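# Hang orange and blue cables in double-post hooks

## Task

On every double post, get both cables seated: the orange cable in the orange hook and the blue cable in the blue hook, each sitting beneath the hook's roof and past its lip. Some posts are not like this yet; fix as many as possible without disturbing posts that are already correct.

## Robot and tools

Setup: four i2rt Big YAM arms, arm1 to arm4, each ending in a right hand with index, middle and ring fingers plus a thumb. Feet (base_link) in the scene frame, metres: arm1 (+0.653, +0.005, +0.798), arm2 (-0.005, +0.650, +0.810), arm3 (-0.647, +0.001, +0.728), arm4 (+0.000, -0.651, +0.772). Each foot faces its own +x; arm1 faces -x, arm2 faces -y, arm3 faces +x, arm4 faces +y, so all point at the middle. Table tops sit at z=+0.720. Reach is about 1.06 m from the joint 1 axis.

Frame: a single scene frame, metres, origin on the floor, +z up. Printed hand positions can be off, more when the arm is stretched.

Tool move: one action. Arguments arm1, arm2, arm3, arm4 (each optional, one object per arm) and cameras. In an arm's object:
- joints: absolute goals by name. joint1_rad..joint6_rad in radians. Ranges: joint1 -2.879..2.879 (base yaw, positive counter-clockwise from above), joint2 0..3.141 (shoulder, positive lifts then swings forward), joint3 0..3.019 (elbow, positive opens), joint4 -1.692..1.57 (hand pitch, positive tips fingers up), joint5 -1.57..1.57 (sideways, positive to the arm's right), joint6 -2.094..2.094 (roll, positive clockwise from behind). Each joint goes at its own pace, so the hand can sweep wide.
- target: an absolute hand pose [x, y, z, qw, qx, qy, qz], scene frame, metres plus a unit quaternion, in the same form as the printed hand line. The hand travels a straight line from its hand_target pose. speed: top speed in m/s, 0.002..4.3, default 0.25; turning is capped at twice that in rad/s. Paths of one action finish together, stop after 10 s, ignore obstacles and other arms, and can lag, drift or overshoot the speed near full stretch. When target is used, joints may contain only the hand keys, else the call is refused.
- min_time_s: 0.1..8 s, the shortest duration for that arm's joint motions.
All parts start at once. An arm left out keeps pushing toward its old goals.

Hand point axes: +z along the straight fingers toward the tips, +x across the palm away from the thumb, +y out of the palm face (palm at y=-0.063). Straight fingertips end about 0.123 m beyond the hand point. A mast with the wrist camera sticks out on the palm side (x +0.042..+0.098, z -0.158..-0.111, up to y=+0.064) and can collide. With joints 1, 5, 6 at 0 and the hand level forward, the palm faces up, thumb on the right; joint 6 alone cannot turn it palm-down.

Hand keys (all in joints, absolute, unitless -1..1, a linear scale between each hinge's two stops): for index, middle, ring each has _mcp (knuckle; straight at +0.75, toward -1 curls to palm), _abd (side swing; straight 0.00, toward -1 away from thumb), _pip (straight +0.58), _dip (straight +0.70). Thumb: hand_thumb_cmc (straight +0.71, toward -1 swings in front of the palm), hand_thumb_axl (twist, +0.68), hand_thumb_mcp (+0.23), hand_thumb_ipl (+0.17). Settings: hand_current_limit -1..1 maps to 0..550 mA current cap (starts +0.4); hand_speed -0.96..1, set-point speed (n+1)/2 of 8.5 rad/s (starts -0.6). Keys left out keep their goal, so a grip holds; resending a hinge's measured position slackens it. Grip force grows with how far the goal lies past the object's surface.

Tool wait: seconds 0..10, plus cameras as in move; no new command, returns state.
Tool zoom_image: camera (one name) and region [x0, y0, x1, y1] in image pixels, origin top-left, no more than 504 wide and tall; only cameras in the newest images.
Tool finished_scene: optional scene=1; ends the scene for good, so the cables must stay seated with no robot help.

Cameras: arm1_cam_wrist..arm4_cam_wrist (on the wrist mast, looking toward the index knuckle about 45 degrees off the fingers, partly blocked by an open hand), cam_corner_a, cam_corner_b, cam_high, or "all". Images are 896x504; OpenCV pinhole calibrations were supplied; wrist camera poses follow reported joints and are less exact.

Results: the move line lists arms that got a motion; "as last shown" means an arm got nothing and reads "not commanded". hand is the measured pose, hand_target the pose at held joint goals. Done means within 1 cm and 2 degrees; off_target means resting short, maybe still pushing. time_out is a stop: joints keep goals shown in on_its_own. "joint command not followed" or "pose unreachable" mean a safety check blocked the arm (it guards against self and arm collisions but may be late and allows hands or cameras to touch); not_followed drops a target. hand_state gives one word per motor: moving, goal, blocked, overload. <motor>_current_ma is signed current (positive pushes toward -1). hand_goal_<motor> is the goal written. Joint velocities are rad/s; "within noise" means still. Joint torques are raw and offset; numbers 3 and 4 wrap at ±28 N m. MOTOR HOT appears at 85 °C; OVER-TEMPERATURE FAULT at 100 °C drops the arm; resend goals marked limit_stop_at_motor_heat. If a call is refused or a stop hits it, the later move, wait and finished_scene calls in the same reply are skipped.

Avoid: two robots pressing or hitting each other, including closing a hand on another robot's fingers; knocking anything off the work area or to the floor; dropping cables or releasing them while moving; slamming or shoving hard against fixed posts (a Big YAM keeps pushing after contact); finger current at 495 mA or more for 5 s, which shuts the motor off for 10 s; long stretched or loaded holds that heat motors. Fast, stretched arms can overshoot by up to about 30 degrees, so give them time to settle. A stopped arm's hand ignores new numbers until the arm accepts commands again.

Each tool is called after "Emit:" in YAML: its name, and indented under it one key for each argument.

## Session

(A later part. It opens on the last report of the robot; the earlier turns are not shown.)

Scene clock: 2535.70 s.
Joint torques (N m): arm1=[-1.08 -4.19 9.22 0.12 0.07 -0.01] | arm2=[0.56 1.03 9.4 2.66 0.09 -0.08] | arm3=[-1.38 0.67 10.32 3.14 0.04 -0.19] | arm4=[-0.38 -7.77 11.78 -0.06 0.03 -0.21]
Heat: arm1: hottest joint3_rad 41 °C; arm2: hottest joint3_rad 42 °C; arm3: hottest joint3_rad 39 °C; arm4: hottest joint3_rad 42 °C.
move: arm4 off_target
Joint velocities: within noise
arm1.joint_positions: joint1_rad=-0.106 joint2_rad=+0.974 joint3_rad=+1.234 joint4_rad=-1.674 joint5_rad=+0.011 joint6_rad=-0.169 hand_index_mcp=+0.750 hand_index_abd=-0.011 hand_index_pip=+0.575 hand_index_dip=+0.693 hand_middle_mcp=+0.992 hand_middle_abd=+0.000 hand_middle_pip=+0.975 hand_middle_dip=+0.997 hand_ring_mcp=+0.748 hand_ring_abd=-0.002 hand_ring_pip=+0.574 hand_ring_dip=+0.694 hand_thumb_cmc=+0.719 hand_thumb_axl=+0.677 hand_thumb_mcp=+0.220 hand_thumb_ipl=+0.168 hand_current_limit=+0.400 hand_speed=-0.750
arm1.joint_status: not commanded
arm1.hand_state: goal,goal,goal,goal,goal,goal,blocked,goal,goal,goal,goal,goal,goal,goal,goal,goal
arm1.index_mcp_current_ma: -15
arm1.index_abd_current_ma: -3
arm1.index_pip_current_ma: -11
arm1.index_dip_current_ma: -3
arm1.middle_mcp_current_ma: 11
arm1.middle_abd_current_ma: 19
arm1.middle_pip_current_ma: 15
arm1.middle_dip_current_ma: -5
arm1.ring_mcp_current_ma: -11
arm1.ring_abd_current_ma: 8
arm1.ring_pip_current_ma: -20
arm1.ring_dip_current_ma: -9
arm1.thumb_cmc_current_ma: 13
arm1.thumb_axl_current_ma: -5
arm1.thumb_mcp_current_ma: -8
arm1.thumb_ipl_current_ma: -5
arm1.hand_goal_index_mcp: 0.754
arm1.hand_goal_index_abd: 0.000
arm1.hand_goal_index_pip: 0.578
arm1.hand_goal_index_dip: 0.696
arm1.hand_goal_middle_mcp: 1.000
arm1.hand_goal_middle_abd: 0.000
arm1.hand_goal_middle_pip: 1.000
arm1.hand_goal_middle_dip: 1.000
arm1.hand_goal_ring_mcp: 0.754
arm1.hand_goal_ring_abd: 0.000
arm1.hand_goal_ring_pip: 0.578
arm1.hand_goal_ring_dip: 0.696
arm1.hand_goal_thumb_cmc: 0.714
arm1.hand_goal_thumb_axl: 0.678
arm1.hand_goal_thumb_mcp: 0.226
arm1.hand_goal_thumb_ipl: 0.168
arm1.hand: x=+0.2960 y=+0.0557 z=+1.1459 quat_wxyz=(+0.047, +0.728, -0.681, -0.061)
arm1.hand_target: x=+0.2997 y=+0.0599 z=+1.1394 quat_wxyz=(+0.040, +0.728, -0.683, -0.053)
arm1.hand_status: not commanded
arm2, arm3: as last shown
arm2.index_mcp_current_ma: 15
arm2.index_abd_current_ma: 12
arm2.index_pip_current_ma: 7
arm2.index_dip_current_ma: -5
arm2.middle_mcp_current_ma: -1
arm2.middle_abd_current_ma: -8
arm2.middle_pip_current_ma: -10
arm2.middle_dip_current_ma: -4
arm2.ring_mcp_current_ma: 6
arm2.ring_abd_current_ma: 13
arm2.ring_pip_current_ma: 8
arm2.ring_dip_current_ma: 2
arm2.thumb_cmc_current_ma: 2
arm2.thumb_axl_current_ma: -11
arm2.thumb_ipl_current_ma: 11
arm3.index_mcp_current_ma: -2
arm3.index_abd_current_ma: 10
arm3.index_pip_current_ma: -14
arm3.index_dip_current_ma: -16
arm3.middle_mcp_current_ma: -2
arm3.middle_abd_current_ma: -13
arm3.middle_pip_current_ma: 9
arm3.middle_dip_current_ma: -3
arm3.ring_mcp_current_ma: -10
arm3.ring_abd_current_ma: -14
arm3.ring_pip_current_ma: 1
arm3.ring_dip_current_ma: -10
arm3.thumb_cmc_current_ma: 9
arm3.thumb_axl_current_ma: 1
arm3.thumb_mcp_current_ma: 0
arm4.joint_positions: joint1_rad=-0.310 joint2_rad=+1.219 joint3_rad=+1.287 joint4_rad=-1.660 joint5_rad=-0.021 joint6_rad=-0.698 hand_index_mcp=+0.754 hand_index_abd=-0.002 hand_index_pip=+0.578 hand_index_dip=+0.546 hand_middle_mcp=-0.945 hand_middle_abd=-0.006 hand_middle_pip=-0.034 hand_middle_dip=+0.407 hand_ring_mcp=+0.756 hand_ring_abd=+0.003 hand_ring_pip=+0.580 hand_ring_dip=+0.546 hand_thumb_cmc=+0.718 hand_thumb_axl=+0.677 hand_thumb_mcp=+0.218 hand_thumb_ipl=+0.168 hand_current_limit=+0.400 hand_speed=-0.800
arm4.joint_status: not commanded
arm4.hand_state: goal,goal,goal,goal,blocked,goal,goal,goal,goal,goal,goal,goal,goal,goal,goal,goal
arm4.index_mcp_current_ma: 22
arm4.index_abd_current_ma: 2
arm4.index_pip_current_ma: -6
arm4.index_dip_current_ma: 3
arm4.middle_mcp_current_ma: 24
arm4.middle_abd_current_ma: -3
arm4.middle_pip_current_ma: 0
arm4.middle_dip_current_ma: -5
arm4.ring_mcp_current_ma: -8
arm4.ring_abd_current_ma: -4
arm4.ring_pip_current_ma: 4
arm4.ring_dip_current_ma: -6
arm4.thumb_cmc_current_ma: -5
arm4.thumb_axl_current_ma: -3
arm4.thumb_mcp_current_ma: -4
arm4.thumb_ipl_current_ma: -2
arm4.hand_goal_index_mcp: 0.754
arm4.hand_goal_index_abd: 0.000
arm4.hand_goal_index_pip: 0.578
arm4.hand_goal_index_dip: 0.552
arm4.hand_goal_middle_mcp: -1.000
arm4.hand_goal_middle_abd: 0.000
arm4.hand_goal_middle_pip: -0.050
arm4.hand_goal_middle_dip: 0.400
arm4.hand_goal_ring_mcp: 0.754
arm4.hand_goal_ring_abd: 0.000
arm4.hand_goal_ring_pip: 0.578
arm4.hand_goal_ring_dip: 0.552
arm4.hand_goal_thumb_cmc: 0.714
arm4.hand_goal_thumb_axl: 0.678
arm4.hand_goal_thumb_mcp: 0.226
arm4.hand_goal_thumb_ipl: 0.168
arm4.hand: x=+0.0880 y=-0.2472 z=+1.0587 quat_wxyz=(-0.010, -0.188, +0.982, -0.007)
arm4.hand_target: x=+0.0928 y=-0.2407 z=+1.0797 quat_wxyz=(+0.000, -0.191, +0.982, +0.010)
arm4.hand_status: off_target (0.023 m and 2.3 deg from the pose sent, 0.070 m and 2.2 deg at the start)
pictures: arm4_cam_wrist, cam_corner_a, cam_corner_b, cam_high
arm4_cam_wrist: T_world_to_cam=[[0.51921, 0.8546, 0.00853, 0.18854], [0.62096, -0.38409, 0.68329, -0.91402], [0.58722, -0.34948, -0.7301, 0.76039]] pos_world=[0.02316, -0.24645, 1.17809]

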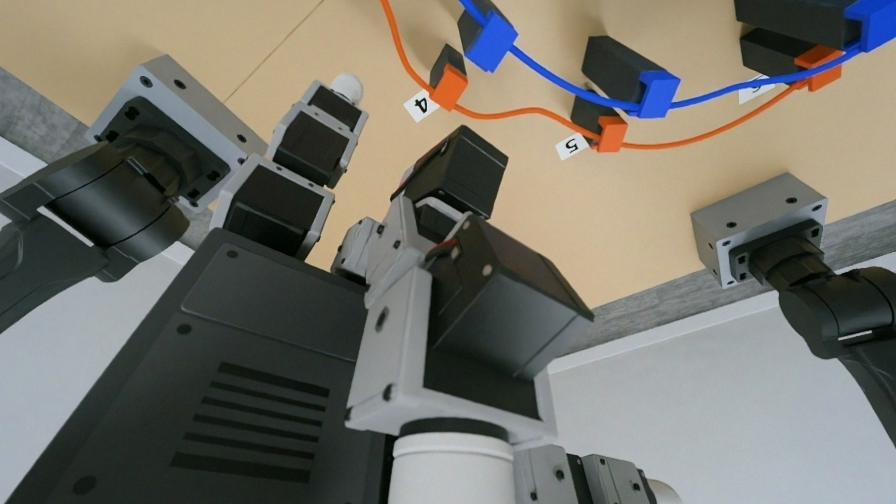

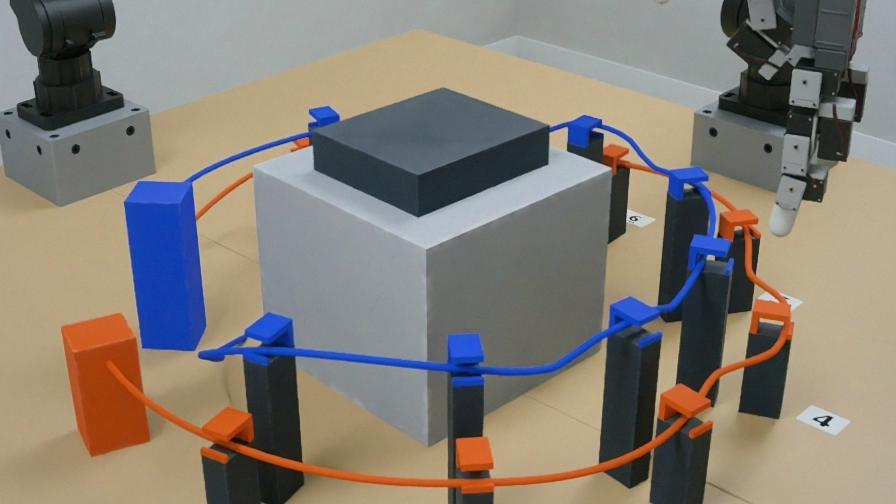

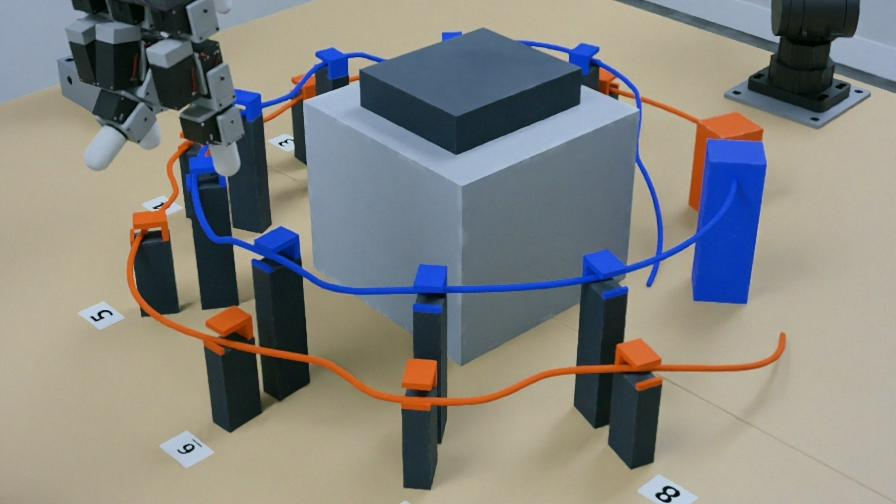

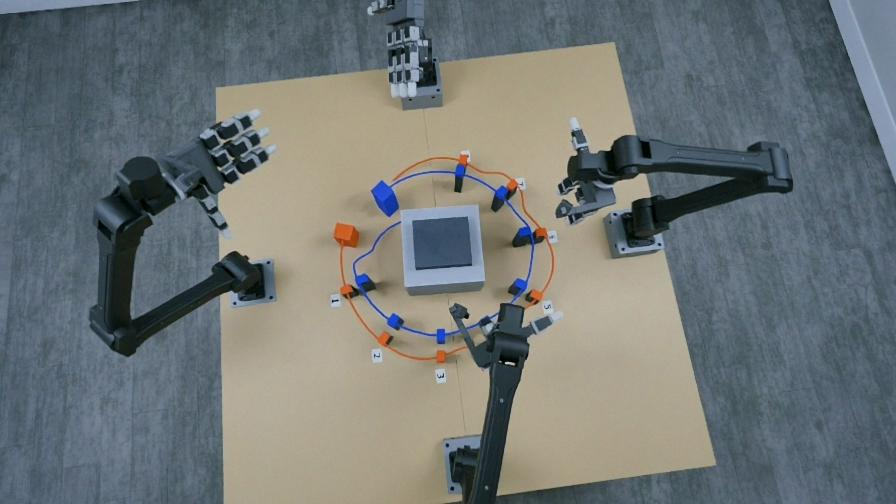

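Emit:
zoom_image:
  camera: "cam_corner_b"
  region: [245, 220, 315, 285]

Emit:
zoom_image:
  camera: "cam_corner_a"
  region: [560, 105, 620, 155]

Emit:
zoom_image:
  camera: "cam_corner_a"
  region: [660, 155, 730, 215]

Emit:
zoom_image:
  camera: "arm4_cam_wrist"
  region: [570, 40, 720, 150]

Emit:
zoom_image:
  camera: "cam_corner_b"
  region: [170, 120, 250, 200]

Scaled by 7.200 from the camera's image (finer frame: 1280x720).

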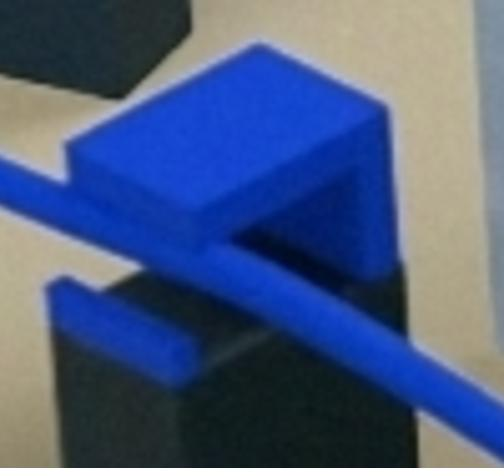

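Scaled by 8.400 from the camera's image (finer frame: 1280x720).

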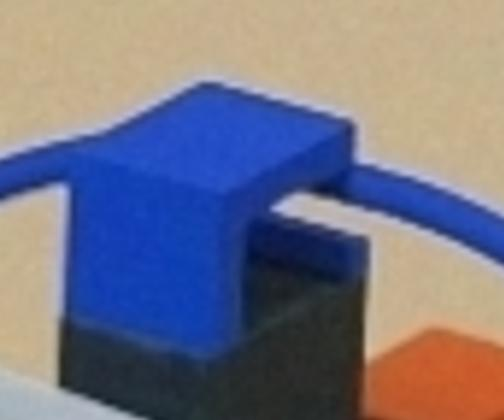

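Scaled by 7.200 from the camera's image (finer frame: 1280x720).

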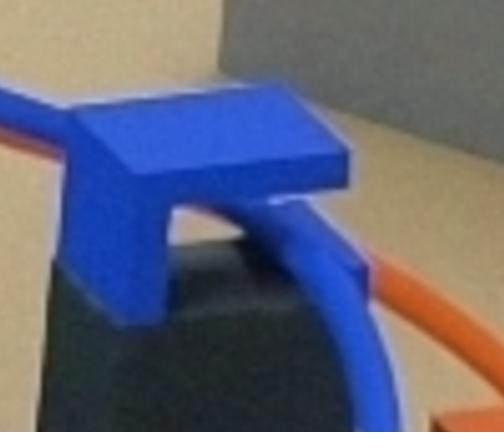

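Scaled by 3.360 from the camera's image (finer frame: 1280x720).

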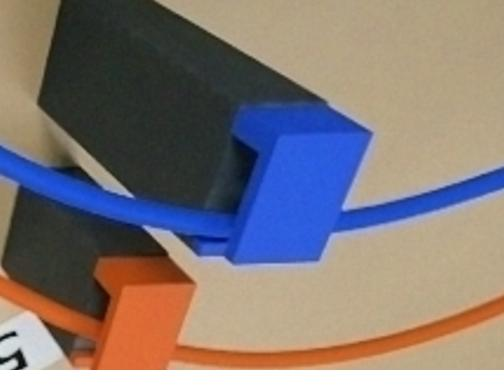

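Scaled by 6.300 from the camera's image (finer frame: 1280x720).

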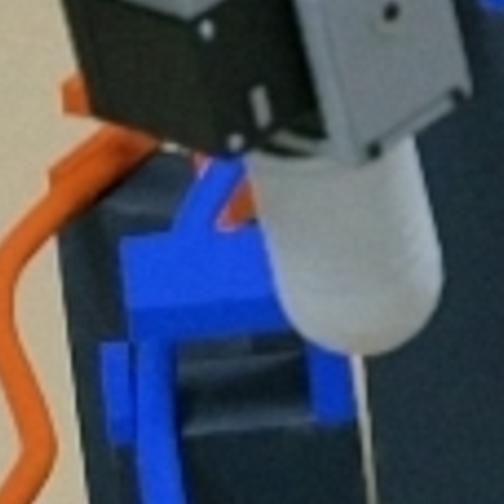

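Emit:
zoom_image:
  camera: "cam_corner_b"
  region: [395, 250, 465, 315]

Emit:
zoom_image:
  camera: "cam_corner_b"
  region: [570, 240, 640, 305]

Emit:
zoom_image:
  camera: "cam_corner_a"
  region: [435, 325, 505, 390]

Emit:
zoom_image:
  camera: "cam_corner_a"
  region: [600, 285, 670, 350]

Emit:
zoom_image:
  camera: "cam_corner_b"
  region: [200, 300, 270, 365]

Emit:
zoom_image:
  camera: "cam_high"
  region: [500, 210, 560, 260]

Scaled by 7.200 from the camera's image (finer frame: 1280x720).

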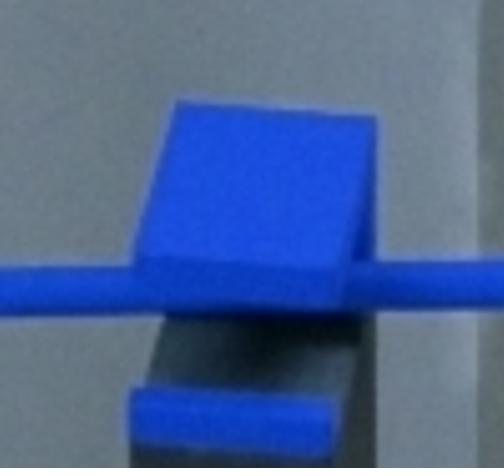

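Scaled by 7.200 from the camera's image (finer frame: 1280x720).

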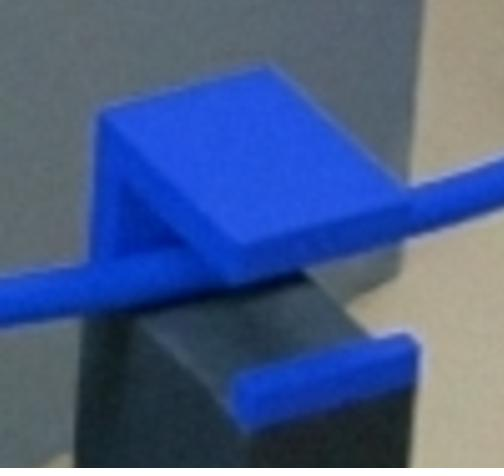

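Scaled by 7.200 from the camera's image (finer frame: 1280x720).

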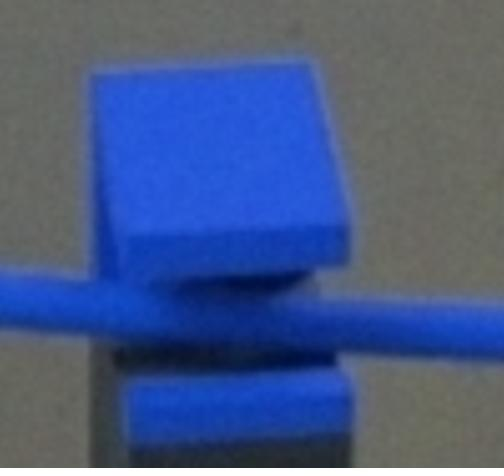

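Scaled by 7.200 from the camera's image (finer frame: 1280x720).

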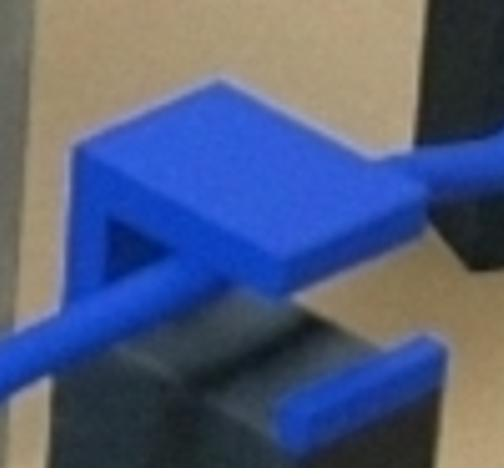

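Scaled by 7.200 from the camera's image (finer frame: 1280x720).

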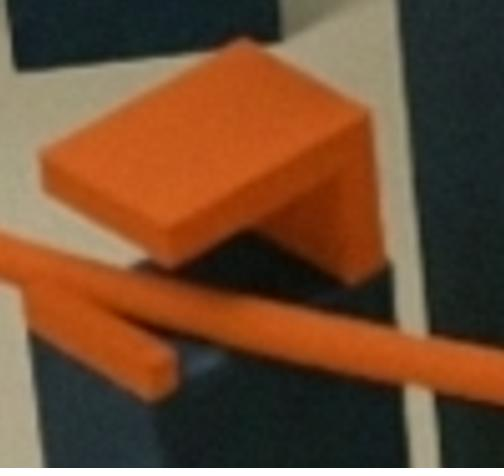

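Scaled by 8.400 from the camera's image (finer frame: 1280x720).

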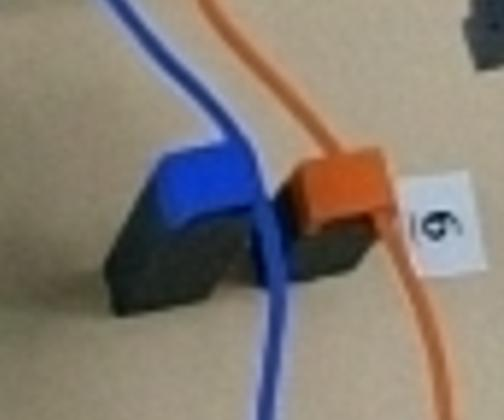

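Emit:
wait:
  seconds: 0
  cameras: ["arm1_cam_wrist", "arm2_cam_wrist", "cam_corner_b", "cam_corner_a", "cam_high"]

Emit:
zoom_image:
  camera: "arm1_cam_wrist"
  region: [300, 0, 700, 240]

Scene clock: 2612.00 s.
Joint torques (N m): arm1=[-0.85 -4.25 9.17 0.12 0.07 -0.03] | arm2=[1.44 0.91 9.5 2.48 0.05 -0.15] | arm3=[-0.56 0.62 10.19 3.02 0.05 -0.18] | arm4=[-0.32 -7.77 11.78 -0.08 0.03 -0.2]
Heat: arm1: hottest joint3_rad 40 °C; arm2: hottest joint3_rad 42 °C; arm3: hottest joint3_rad 39 °C; arm4: hottest joint3_rad 44 °C.
Joint velocities: within noise
arm1.joint_positions: joint1_rad=-0.106 joint2_rad=+0.974 joint3_rad=+1.234 joint4_rad=-1.674 joint5_rad=+0.011 joint6_rad=-0.169 hand_index_mcp=+0.750 hand_index_abd=-0.011 hand_index_pip=+0.575 hand_index_dip=+0.693 hand_middle_mcp=+0.992 hand_middle_abd=+0.000 hand_middle_pip=+0.975 hand_middle_dip=+0.997 hand_ring_mcp=+0.748 hand_ring_abd=-0.002 hand_ring_pip=+0.574 hand_ring_dip=+0.694 hand_thumb_cmc=+0.719 hand_thumb_axl=+0.677 hand_thumb_mcp=+0.220 hand_thumb_ipl=+0.168 hand_current_limit=+0.400 hand_speed=-0.750
arm1.joint_status: not commanded
arm1.hand_state: goal,goal,goal,goal,goal,goal,blocked,goal,goal,goal,goal,goal,goal,goal,goal,goal
arm1.index_mcp_current_ma: 2
arm1.index_abd_current_ma: -5
arm1.index_pip_current_ma: -6
arm1.index_dip_current_ma: 13
arm1.middle_mcp_current_ma: -11
arm1.middle_abd_current_ma: 11
arm1.middle_pip_current_ma: 0
arm1.middle_dip_current_ma: -12
arm1.ring_mcp_current_ma: 3
arm1.ring_abd_current_ma: -1
arm1.ring_pip_current_ma: 7
arm1.ring_dip_current_ma: 1
arm1.thumb_cmc_current_ma: 13
arm1.thumb_axl_current_ma: -5
arm1.thumb_mcp_current_ma: -24
arm1.thumb_ipl_current_ma: -11
arm1.hand_goal_index_mcp: 0.754
arm1.hand_goal_index_abd: 0.000
arm1.hand_goal_index_pip: 0.578
arm1.hand_goal_index_dip: 0.696
arm1.hand_goal_middle_mcp: 1.000
arm1.hand_goal_middle_abd: 0.000
arm1.hand_goal_middle_pip: 1.000
arm1.hand_goal_middle_dip: 1.000
arm1.hand_goal_ring_mcp: 0.754
arm1.hand_goal_ring_abd: 0.000
arm1.hand_goal_ring_pip: 0.578
arm1.hand_goal_ring_dip: 0.696
arm1.hand_goal_thumb_cmc: 0.714
arm1.hand_goal_thumb_axl: 0.678
arm1.hand_goal_thumb_mcp: 0.226
arm1.hand_goal_thumb_ipl: 0.168
arm1.hand: x=+0.2960 y=+0.0557 z=+1.1459 quat_wxyz=(+0.047, +0.728, -0.681, -0.061)
arm1.hand_target: x=+0.2997 y=+0.0599 z=+1.1394 quat_wxyz=(+0.040, +0.728, -0.683, -0.053)
arm1.hand_status: not commanded
arm2.joint_positions: joint1_rad=-0.088 joint2_rad=+0.611 joint3_rad=+1.318 joint4_rad=-1.203 joint5_rad=+0.033 joint6_rad=+1.068 hand_index_mcp=+0.758 hand_index_abd=+0.001 hand_index_pip=+0.577 hand_index_dip=+0.696 hand_middle_mcp=+0.758 hand_middle_abd=+0.000 hand_middle_pip=+0.577 hand_middle_dip=+0.696 hand_ring_mcp=+0.758 hand_ring_abd=+0.000 hand_ring_pip=+0.577 hand_ring_dip=+0.696 hand_thumb_cmc=+0.716 hand_thumb_axl=+0.677 hand_thumb_mcp=+0.226 hand_thumb_ipl=+0.168 hand_current_limit=+0.400 hand_speed=-0.600
arm2.joint_status: not commanded
arm2.hand_state: goal,goal,goal,goal,goal,goal,goal,goal,goal,goal,goal,goal,goal,goal,goal,goal
arm2.index_mcp_current_ma: -1
arm2.index_abd_current_ma: -12
arm2.index_pip_current_ma: -13
arm2.index_dip_current_ma: 6
arm2.middle_mcp_current_ma: 11
arm2.middle_abd_current_ma: -12
arm2.middle_pip_current_ma: 6
arm2.middle_dip_current_ma: -2
arm2.ring_mcp_current_ma: 7
arm2.ring_abd_current_ma: -10
arm2.ring_pip_current_ma: -10
arm2.ring_dip_current_ma: -9
arm2.thumb_cmc_current_ma: 12
arm2.thumb_axl_current_ma: -11
arm2.thumb_mcp_current_ma: -2
arm2.thumb_ipl_current_ma: 14
arm2.hand_goal_index_mcp: 0.754
arm2.hand_goal_index_abd: 0.000
arm2.hand_goal_index_pip: 0.576
arm2.hand_goal_index_dip: 0.696
arm2.hand_goal_middle_mcp: 0.754
arm2.hand_goal_middle_abd: 0.000
arm2.hand_goal_middle_pip: 0.576
arm2.hand_goal_middle_dip: 0.696
arm2.hand_goal_ring_mcp: 0.754
arm2.hand_goal_ring_abd: 0.000
arm2.hand_goal_ring_pip: 0.576
arm2.hand_goal_ring_dip: 0.696
arm2.hand_goal_thumb_cmc: 0.714
arm2.hand_goal_thumb_axl: 0.678
arm2.hand_goal_thumb_mcp: 0.226
arm2.hand_goal_thumb_ipl: 0.168
arm2.hand: x=-0.1273 y=+0.3990 z=+1.3651 quat_wxyz=(+0.462, +0.708, -0.484, +0.227)
arm2.hand_target: x=-0.1301 y=+0.4034 z=+1.3777 quat_wxyz=(+0.474, +0.699, -0.485, +0.230)
arm2.hand_status: not commanded
arm3.joint_positions: joint1_rad=+0.699 joint2_rad=+0.620 joint3_rad=+1.448 joint4_rad=-1.177 joint5_rad=-0.065 joint6_rad=+1.021 hand_index_mcp=+0.758 hand_index_abd=+0.003 hand_index_pip=+0.577 hand_index_dip=+0.696 hand_middle_mcp=+0.757 hand_middle_abd=+0.001 hand_middle_pip=+0.577 hand_middle_dip=+0.696 hand_ring_mcp=+0.758 hand_ring_abd=+0.002 hand_ring_pip=+0.577 hand_ring_dip=+0.696 hand_thumb_cmc=+0.718 hand_thumb_axl=+0.677 hand_thumb_mcp=+0.226 hand_thumb_ipl=+0.168 hand_current_limit=+0.400 hand_speed=-0.600
arm3.joint_status: not commanded
arm3.hand_state: goal,goal,goal,goal,goal,goal,goal,goal,goal,goal,goal,goal,goal,goal,goal,goal
arm3.index_mcp_current_ma: 10
arm3.index_abd_current_ma: 3
arm3.index_pip_current_ma: -7
arm3.index_dip_current_ma: 7
arm3.middle_mcp_current_ma: -5
arm3.middle_abd_current_ma: -5
arm3.middle_pip_current_ma: 8
arm3.middle_dip_current_ma: 11
arm3.ring_mcp_current_ma: -9
arm3.ring_abd_current_ma: -11
arm3.ring_pip_current_ma: 0
arm3.ring_dip_current_ma: -4
arm3.thumb_cmc_current_ma: 8
arm3.thumb_axl_current_ma: 7
arm3.thumb_mcp_current_ma: 4
arm3.thumb_ipl_current_ma: 0
arm3.hand_goal_index_mcp: 0.754
arm3.hand_goal_index_abd: 0.000
arm3.hand_goal_index_pip: 0.576
arm3.hand_goal_index_dip: 0.696
arm3.hand_goal_middle_mcp: 0.754
arm3.hand_goal_middle_abd: 0.000
arm3.hand_goal_middle_pip: 0.576
arm3.hand_goal_middle_dip: 0.696
arm3.hand_goal_ring_mcp: 0.754
arm3.hand_goal_ring_abd: 0.000
arm3.hand_goal_ring_pip: 0.576
arm3.hand_goal_ring_dip: 0.696
arm3.hand_goal_thumb_cmc: 0.714
arm3.hand_goal_thumb_axl: 0.678
arm3.hand_goal_thumb_mcp: 0.226
arm3.hand_goal_thumb_ipl: 0.168
arm3.hand: x=-0.4063 y=+0.1197 z=+1.3517 quat_wxyz=(-0.080, +0.644, +0.506, +0.568)
arm3.hand_target: x=-0.4095 y=+0.1168 z=+1.3657 quat_wxyz=(-0.081, +0.637, +0.501, +0.581)
arm3.hand_status: not commanded
arm4.joint_positions: joint1_rad=-0.310 joint2_rad=+1.219 joint3_rad=+1.287 joint4_rad=-1.660 joint5_rad=-0.021 joint6_rad=-0.698 hand_index_mcp=+0.754 hand_index_abd=-0.002 hand_index_pip=+0.578 hand_index_dip=+0.546 hand_middle_mcp=-0.945 hand_middle_abd=-0.006 hand_middle_pip=-0.034 hand_middle_dip=+0.407 hand_ring_mcp=+0.756 hand_ring_abd=+0.003 hand_ring_pip=+0.580 hand_ring_dip=+0.546 hand_thumb_cmc=+0.718 hand_thumb_axl=+0.677 hand_thumb_mcp=+0.218 hand_thumb_ipl=+0.168 hand_current_limit=+0.400 hand_speed=-0.800
arm4.joint_status: not commanded
arm4.hand_state: goal,goal,goal,goal,blocked,goal,goal,goal,goal,goal,goal,goal,goal,goal,goal,goal
arm4.index_mcp_current_ma: -3
arm4.index_abd_current_ma: 3
arm4.index_pip_current_ma: -13
arm4.index_dip_current_ma: 11
arm4.middle_mcp_current_ma: 17
arm4.middle_abd_current_ma: 3
arm4.middle_pip_current_ma: 10
arm4.middle_dip_current_ma: -8
arm4.ring_mcp_current_ma: -12
arm4.ring_abd_current_ma: -1
arm4.ring_pip_current_ma: -4
arm4.ring_dip_current_ma: -6
arm4.thumb_cmc_current_ma: -5
arm4.thumb_axl_current_ma: 11
arm4.thumb_mcp_current_ma: -9
arm4.thumb_ipl_current_ma: -2
arm4.hand_goal_index_mcp: 0.754
arm4.hand_goal_index_abd: 0.000
arm4.hand_goal_index_pip: 0.578
arm4.hand_goal_index_dip: 0.552
arm4.hand_goal_middle_mcp: -1.000
arm4.hand_goal_middle_abd: 0.000
arm4.hand_goal_middle_pip: -0.050
arm4.hand_goal_middle_dip: 0.400
arm4.hand_goal_ring_mcp: 0.754
arm4.hand_goal_ring_abd: 0.000
arm4.hand_goal_ring_pip: 0.578
arm4.hand_goal_ring_dip: 0.552
arm4.hand_goal_thumb_cmc: 0.714
arm4.hand_goal_thumb_axl: 0.678
arm4.hand_goal_thumb_mcp: 0.226
arm4.hand_goal_thumb_ipl: 0.168
arm4.hand: x=+0.0879 y=-0.2472 z=+1.0587 quat_wxyz=(-0.010, -0.188, +0.982, -0.007)
arm4.hand_target: x=+0.0928 y=-0.2407 z=+1.0797 quat_wxyz=(+0.000, -0.191, +0.982, +0.010)
arm4.hand_status: off_target (0.023 m and 2.3 deg from the pose sent, 0.070 m and 2.2 deg at the start)
pictures: arm1_cam_wrist, arm2_cam_wrist, cam_corner_a, cam_corner_b, cam_high
arm1_cam_wrist: T_world_to_cam=[[-0.70064, 0.70884, 0.08151, 0.11242], [0.58069, 0.5001, 0.64241, -0.97746], [0.41461, 0.49744, -0.76201, 0.84436]] pos_world=[0.29629, -0.01087, 1.26218]
arm2_cam_wrist: T_world_to_cam=[[-0.89142, 0.35241, -0.28492, 0.15813], [0.42395, 0.87063, -0.24954, 0.00713], [0.16012, -0.34323, -0.9255, 1.55169]] pos_world=[-0.11052, 0.47065, 1.48293]

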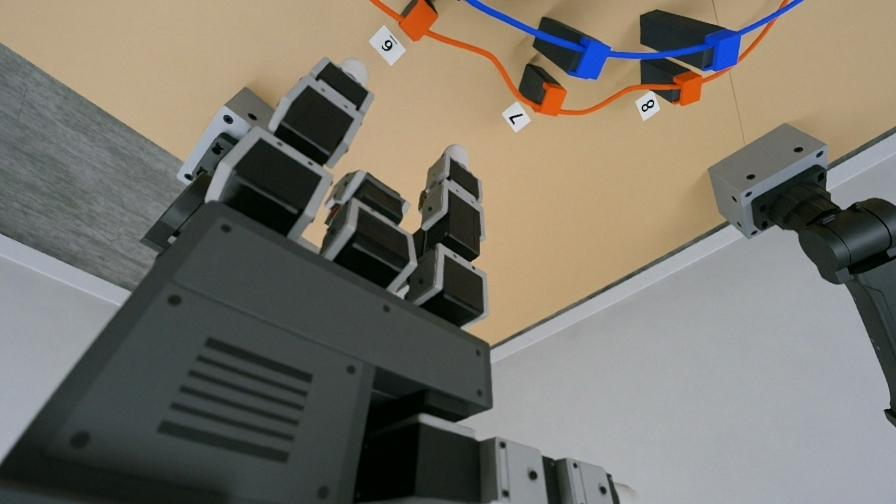

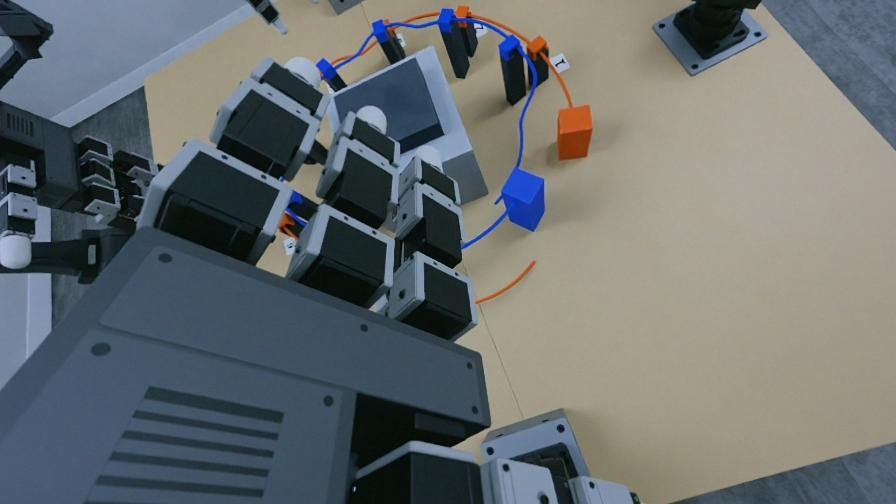

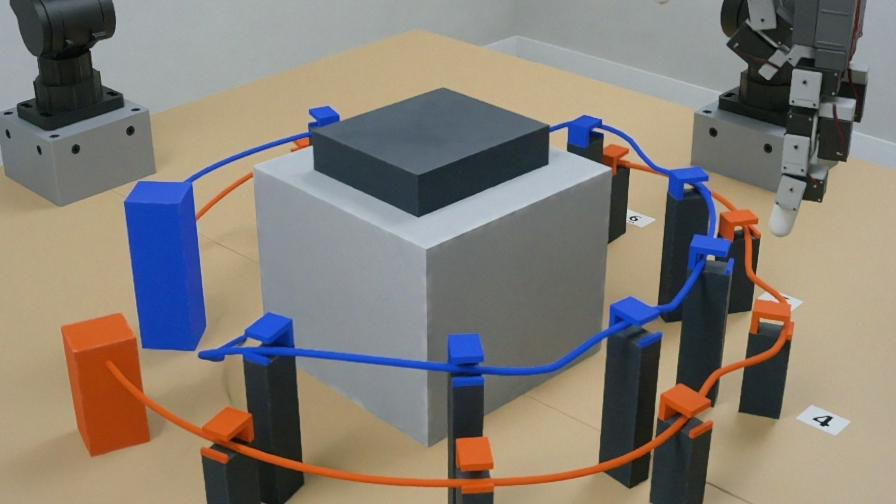

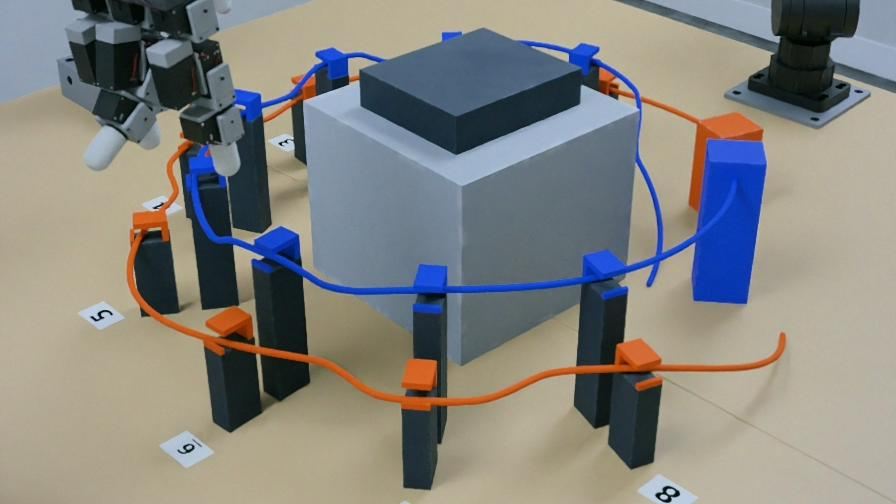

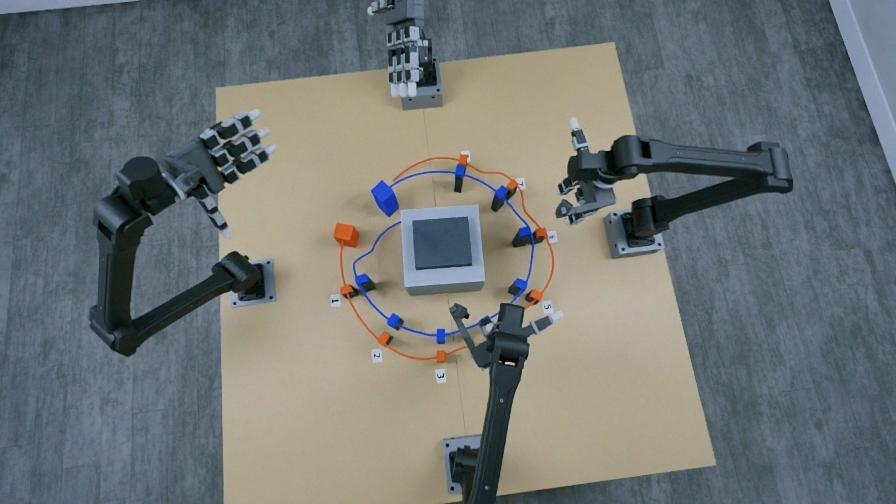

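Scaled by 1.260 from the camera's image (finer frame: 1280x720).

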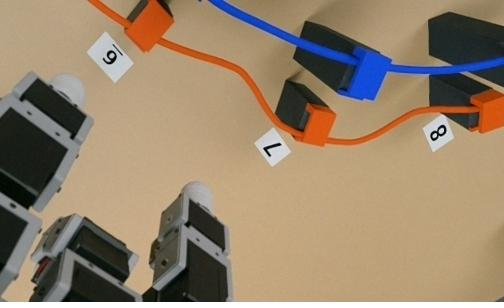

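Emit:
zoom_image:
  camera: "cam_corner_a"
  region: [235, 305, 305, 370]

Emit:
zoom_image:
  camera: "arm2_cam_wrist"
  region: [480, 20, 580, 90]

Emit:
zoom_image:
  camera: "cam_high"
  region: [330, 260, 390, 310]

Emit:
zoom_image:
  camera: "cam_high"
  region: [490, 170, 550, 220]

Emit:
zoom_image:
  camera: "cam_high"
  region: [500, 260, 560, 310]

Scaled by 7.200 from the camera's image (finer frame: 1280x720).

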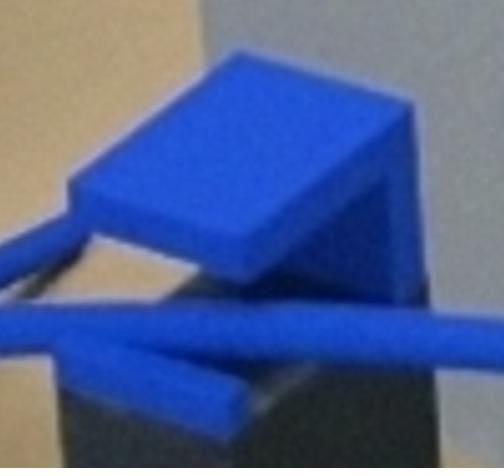

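Scaled by 5.040 from the camera's image (finer frame: 1280x720).

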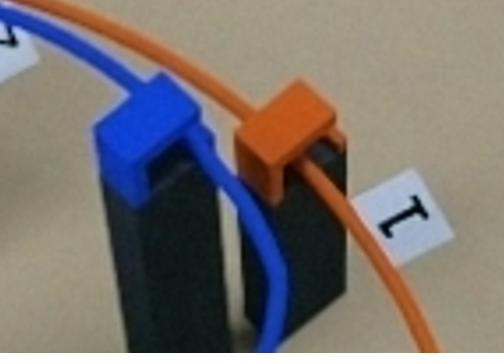

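Scaled by 8.400 from the camera's image (finer frame: 1280x720).

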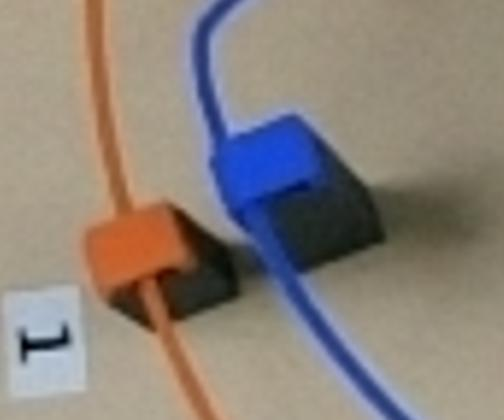

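Scaled by 8.400 from the camera's image (finer frame: 1280x720).

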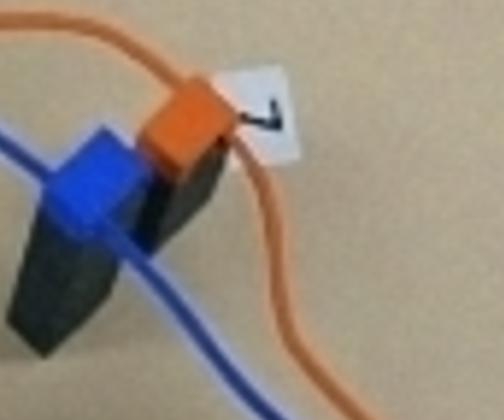

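Scaled by 8.400 from the camera's image (finer frame: 1280x720).

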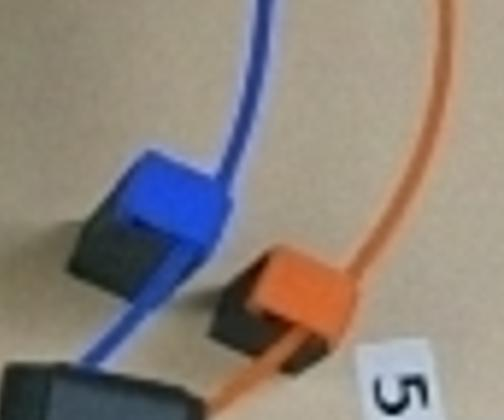

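Emit:
move:
  arm1: {"target": [0.2457, 0.04, 0.995, 0.04, 0.728, -0.683, -0.053], "speed": 0.12, "joints": {"hand_index_dip": 1.0, "hand_ring_dip": 1.0}}
  cameras: ["cam_corner_b", "cam_corner_a", "cam_high", "arm1_cam_wrist"]

Emit:
zoom_image:
  camera: "cam_corner_b"
  region: [170, 120, 390, 340]

Emit:
zoom_image:
  camera: "cam_corner_a"
  region: [540, 60, 680, 200]

Emit:
zoom_image:
  camera: "cam_high"
  region: [490, 190, 590, 290]

Scene clock: 2688.23 s.
Joint torques (N m): arm1=[1.38 -5.83 9.62 0.98 0.12 0.2] | arm2=[0.85 1.38 9.62 2.54 0.09 -0.12] | arm3=[-1.2 1.44 10.41 3.28 0.09 -0.24] | arm4=[-0.38 -7.77 11.78 -0.08 0.03 -0.2]
Heat: arm1: hottest joint3_rad 39 °C; arm2: hottest joint3_rad 42 °C; arm3: hottest joint3_rad 39 °C; arm4: hottest joint3_rad 45 °C.
move: arm1 done
Joint velocities: within noise
arm1.joint_positions: joint1_rad=-0.057 joint2_rad=+1.099 joint3_rad=+0.933 joint4_rad=-1.272 joint5_rad=+0.019 joint6_rad=-0.112 hand_index_mcp=+0.750 hand_index_abd=-0.011 hand_index_pip=+0.575 hand_index_dip=+0.996 hand_middle_mcp=+0.992 hand_middle_abd=+0.000 hand_middle_pip=+0.975 hand_middle_dip=+0.997 hand_ring_mcp=+0.748 hand_ring_abd=-0.002 hand_ring_pip=+0.574 hand_ring_dip=+0.997 hand_thumb_cmc=+0.718 hand_thumb_axl=+0.677 hand_thumb_mcp=+0.220 hand_thumb_ipl=+0.168 hand_current_limit=+0.400 hand_speed=-0.750
arm1.joint_status: all done
arm1.hand_state: goal,goal,goal,goal,goal,goal,blocked,goal,goal,goal,goal,goal,goal,goal,goal,goal
arm1.index_mcp_current_ma: -13
arm1.index_abd_current_ma: 0
arm1.index_pip_current_ma: -8
arm1.index_dip_current_ma: 4
arm1.middle_mcp_current_ma: -14
arm1.middle_abd_current_ma: -4
arm1.middle_pip_current_ma: -8
arm1.middle_dip_current_ma: -17
arm1.ring_mcp_current_ma: -15
arm1.ring_abd_current_ma: 3
arm1.ring_pip_current_ma: 4
arm1.ring_dip_current_ma: 7
arm1.thumb_cmc_current_ma: 4
arm1.thumb_axl_current_ma: 8
arm1.thumb_mcp_current_ma: -3
arm1.thumb_ipl_current_ma: -9
arm1.hand_goal_index_mcp: 0.754
arm1.hand_goal_index_abd: 0.000
arm1.hand_goal_index_pip: 0.578
arm1.hand_goal_index_dip: 1.000
arm1.hand_goal_middle_mcp: 1.000
arm1.hand_goal_middle_abd: 0.000
arm1.hand_goal_middle_pip: 1.000
arm1.hand_goal_middle_dip: 1.000
arm1.hand_goal_ring_mcp: 0.754
arm1.hand_goal_ring_abd: 0.000
arm1.hand_goal_ring_pip: 0.578
arm1.hand_goal_ring_dip: 1.000
arm1.hand_goal_thumb_cmc: 0.714
arm1.hand_goal_thumb_axl: 0.678
arm1.hand_goal_thumb_mcp: 0.226
arm1.hand_goal_thumb_ipl: 0.168
arm1.hand: x=+0.2482 y=+0.0449 z=+0.9987 quat_wxyz=(+0.040, +0.726, -0.684, -0.053)
arm1.hand_target: x=+0.2458 y=+0.0401 z=+0.9951 quat_wxyz=(+0.040, +0.728, -0.683, -0.053)
arm1.hand_status: done (0.007 m and 0.2 deg from the pose sent, 0.160 m and 1.2 deg at the start)
arm2, arm3, arm4: as last shown
arm2.index_mcp_current_ma: 14
arm2.index_abd_current_ma: -9
arm2.index_pip_current_ma: 4
arm2.index_dip_current_ma: 0
arm2.middle_mcp_current_ma: 9
arm2.middle_abd_current_ma: -14
arm2.middle_pip_current_ma: -7
arm2.middle_dip_current_ma: 0
arm2.ring_mcp_current_ma: 0
arm2.ring_abd_current_ma: 3
arm2.ring_pip_current_ma: -13
arm2.ring_dip_current_ma: 9
arm2.thumb_cmc_current_ma: 4
arm2.thumb_axl_current_ma: 13
arm2.thumb_mcp_current_ma: -7
arm2.thumb_ipl_current_ma: 13
arm3.index_mcp_current_ma: 11
arm3.index_abd_current_ma: 12
arm3.index_pip_current_ma: -2
arm3.index_dip_current_ma: 0
arm3.middle_mcp_current_ma: -3
arm3.middle_abd_current_ma: -4
arm3.middle_pip_current_ma: 6
arm3.middle_dip_current_ma: 6
arm3.ring_mcp_current_ma: -13
arm3.ring_abd_current_ma: -8
arm3.ring_pip_current_ma: 8
arm3.ring_dip_current_ma: -9
arm3.thumb_cmc_current_ma: 1
arm3.thumb_axl_current_ma: -1
arm3.thumb_mcp_current_ma: -11
arm3.thumb_ipl_current_ma: -4
arm4.index_mcp_current_ma: -1
arm4.index_abd_current_ma: 7
arm4.index_pip_current_ma: -16
arm4.index_dip_current_ma: 3
arm4.middle_mcp_current_ma: 27
arm4.middle_abd_current_ma: 2
arm4.middle_pip_current_ma: -9
arm4.middle_dip_current_ma: 0
arm4.ring_mcp_current_ma: -16
arm4.ring_abd_current_ma: 7
arm4.ring_pip_current_ma: -1
arm4.ring_dip_current_ma: 6
arm4.thumb_cmc_current_ma: -1
arm4.thumb_axl_current_ma: 4
arm4.thumb_mcp_current_ma: -11
arm4.thumb_ipl_current_ma: 8
pictures: arm1_cam_wrist, cam_corner_a, cam_corner_b, cam_high
arm1_cam_wrist: T_world_to_cam=[[-0.69667, 0.71449, 0.06446, 0.11432], [0.56988, 0.4966, 0.6547, -0.85925], [0.43577, 0.49284, -0.75314, 0.74347]] pos_world=[0.24533, -0.02139, 1.11511]

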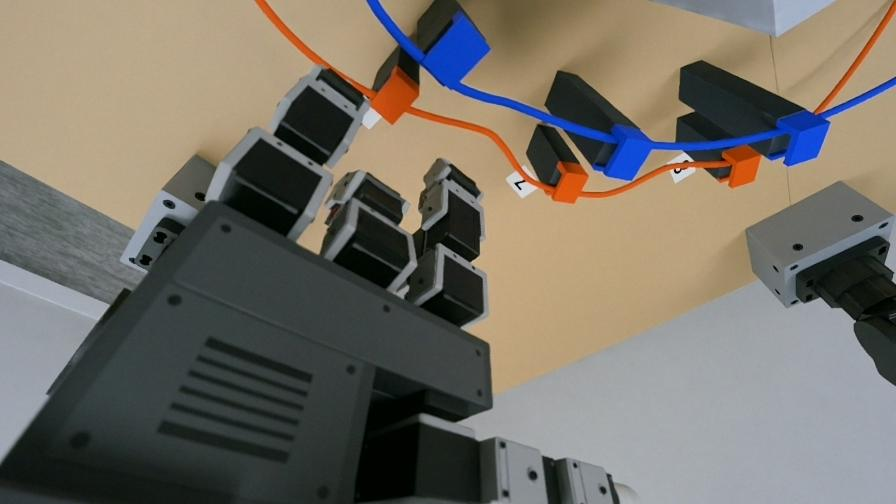

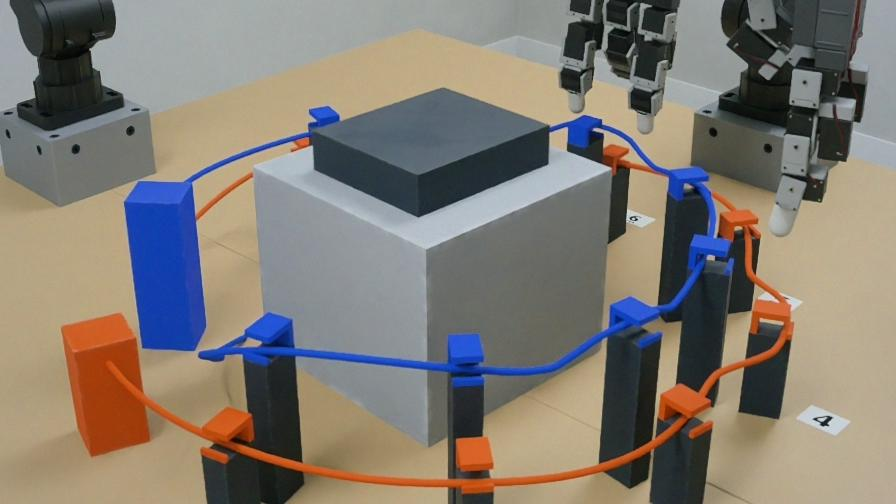

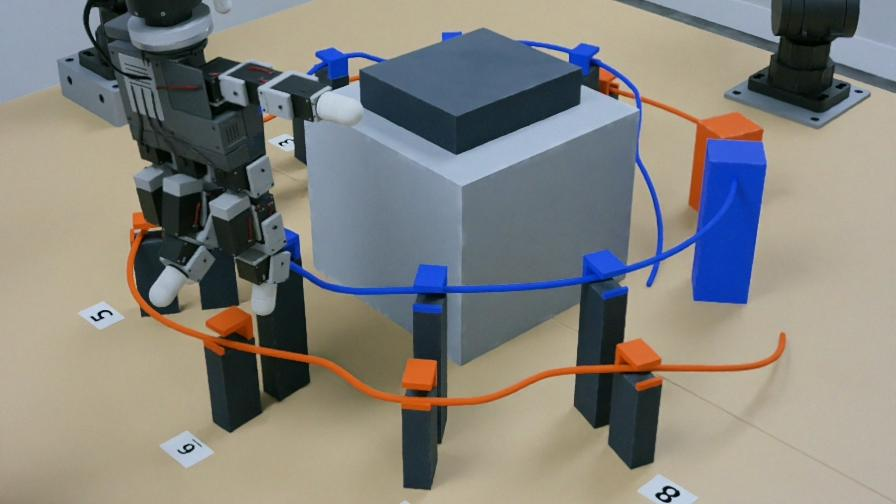

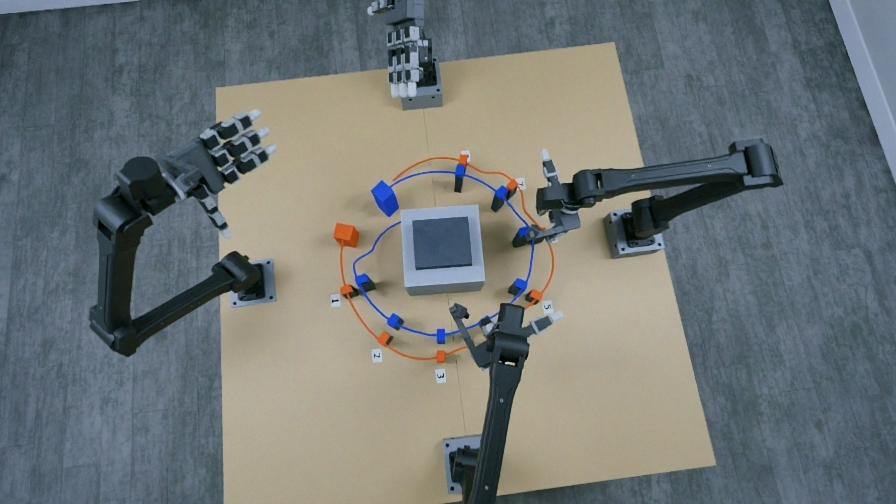

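Scaled by 2.291 from the camera's image (finer frame: 1280x720).

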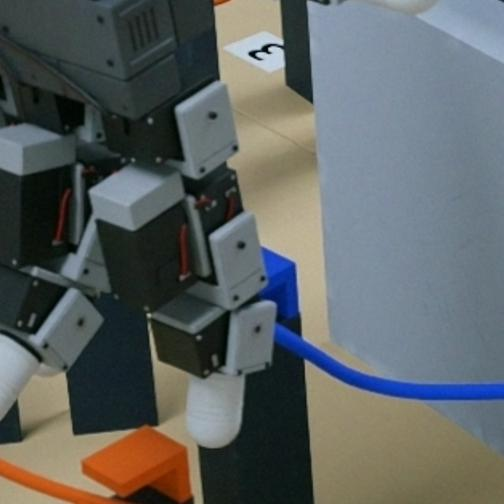

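Scaled by 3.600 from the camera's image (finer frame: 1280x720).

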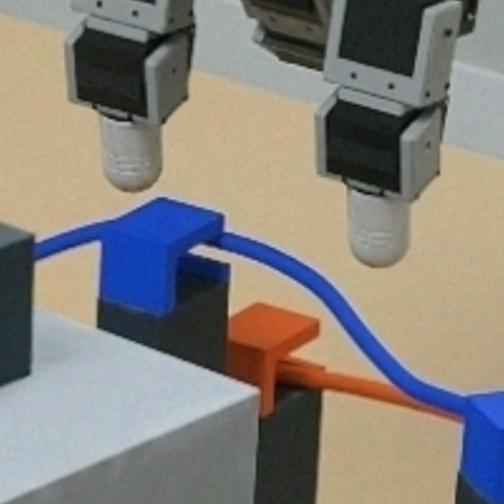

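Scaled by 5.040 from the camera's image (finer frame: 1280x720).

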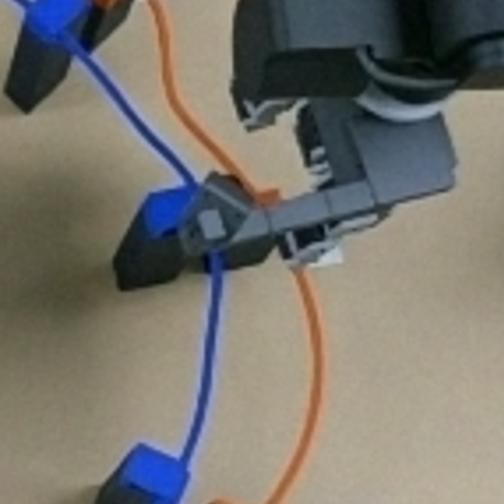

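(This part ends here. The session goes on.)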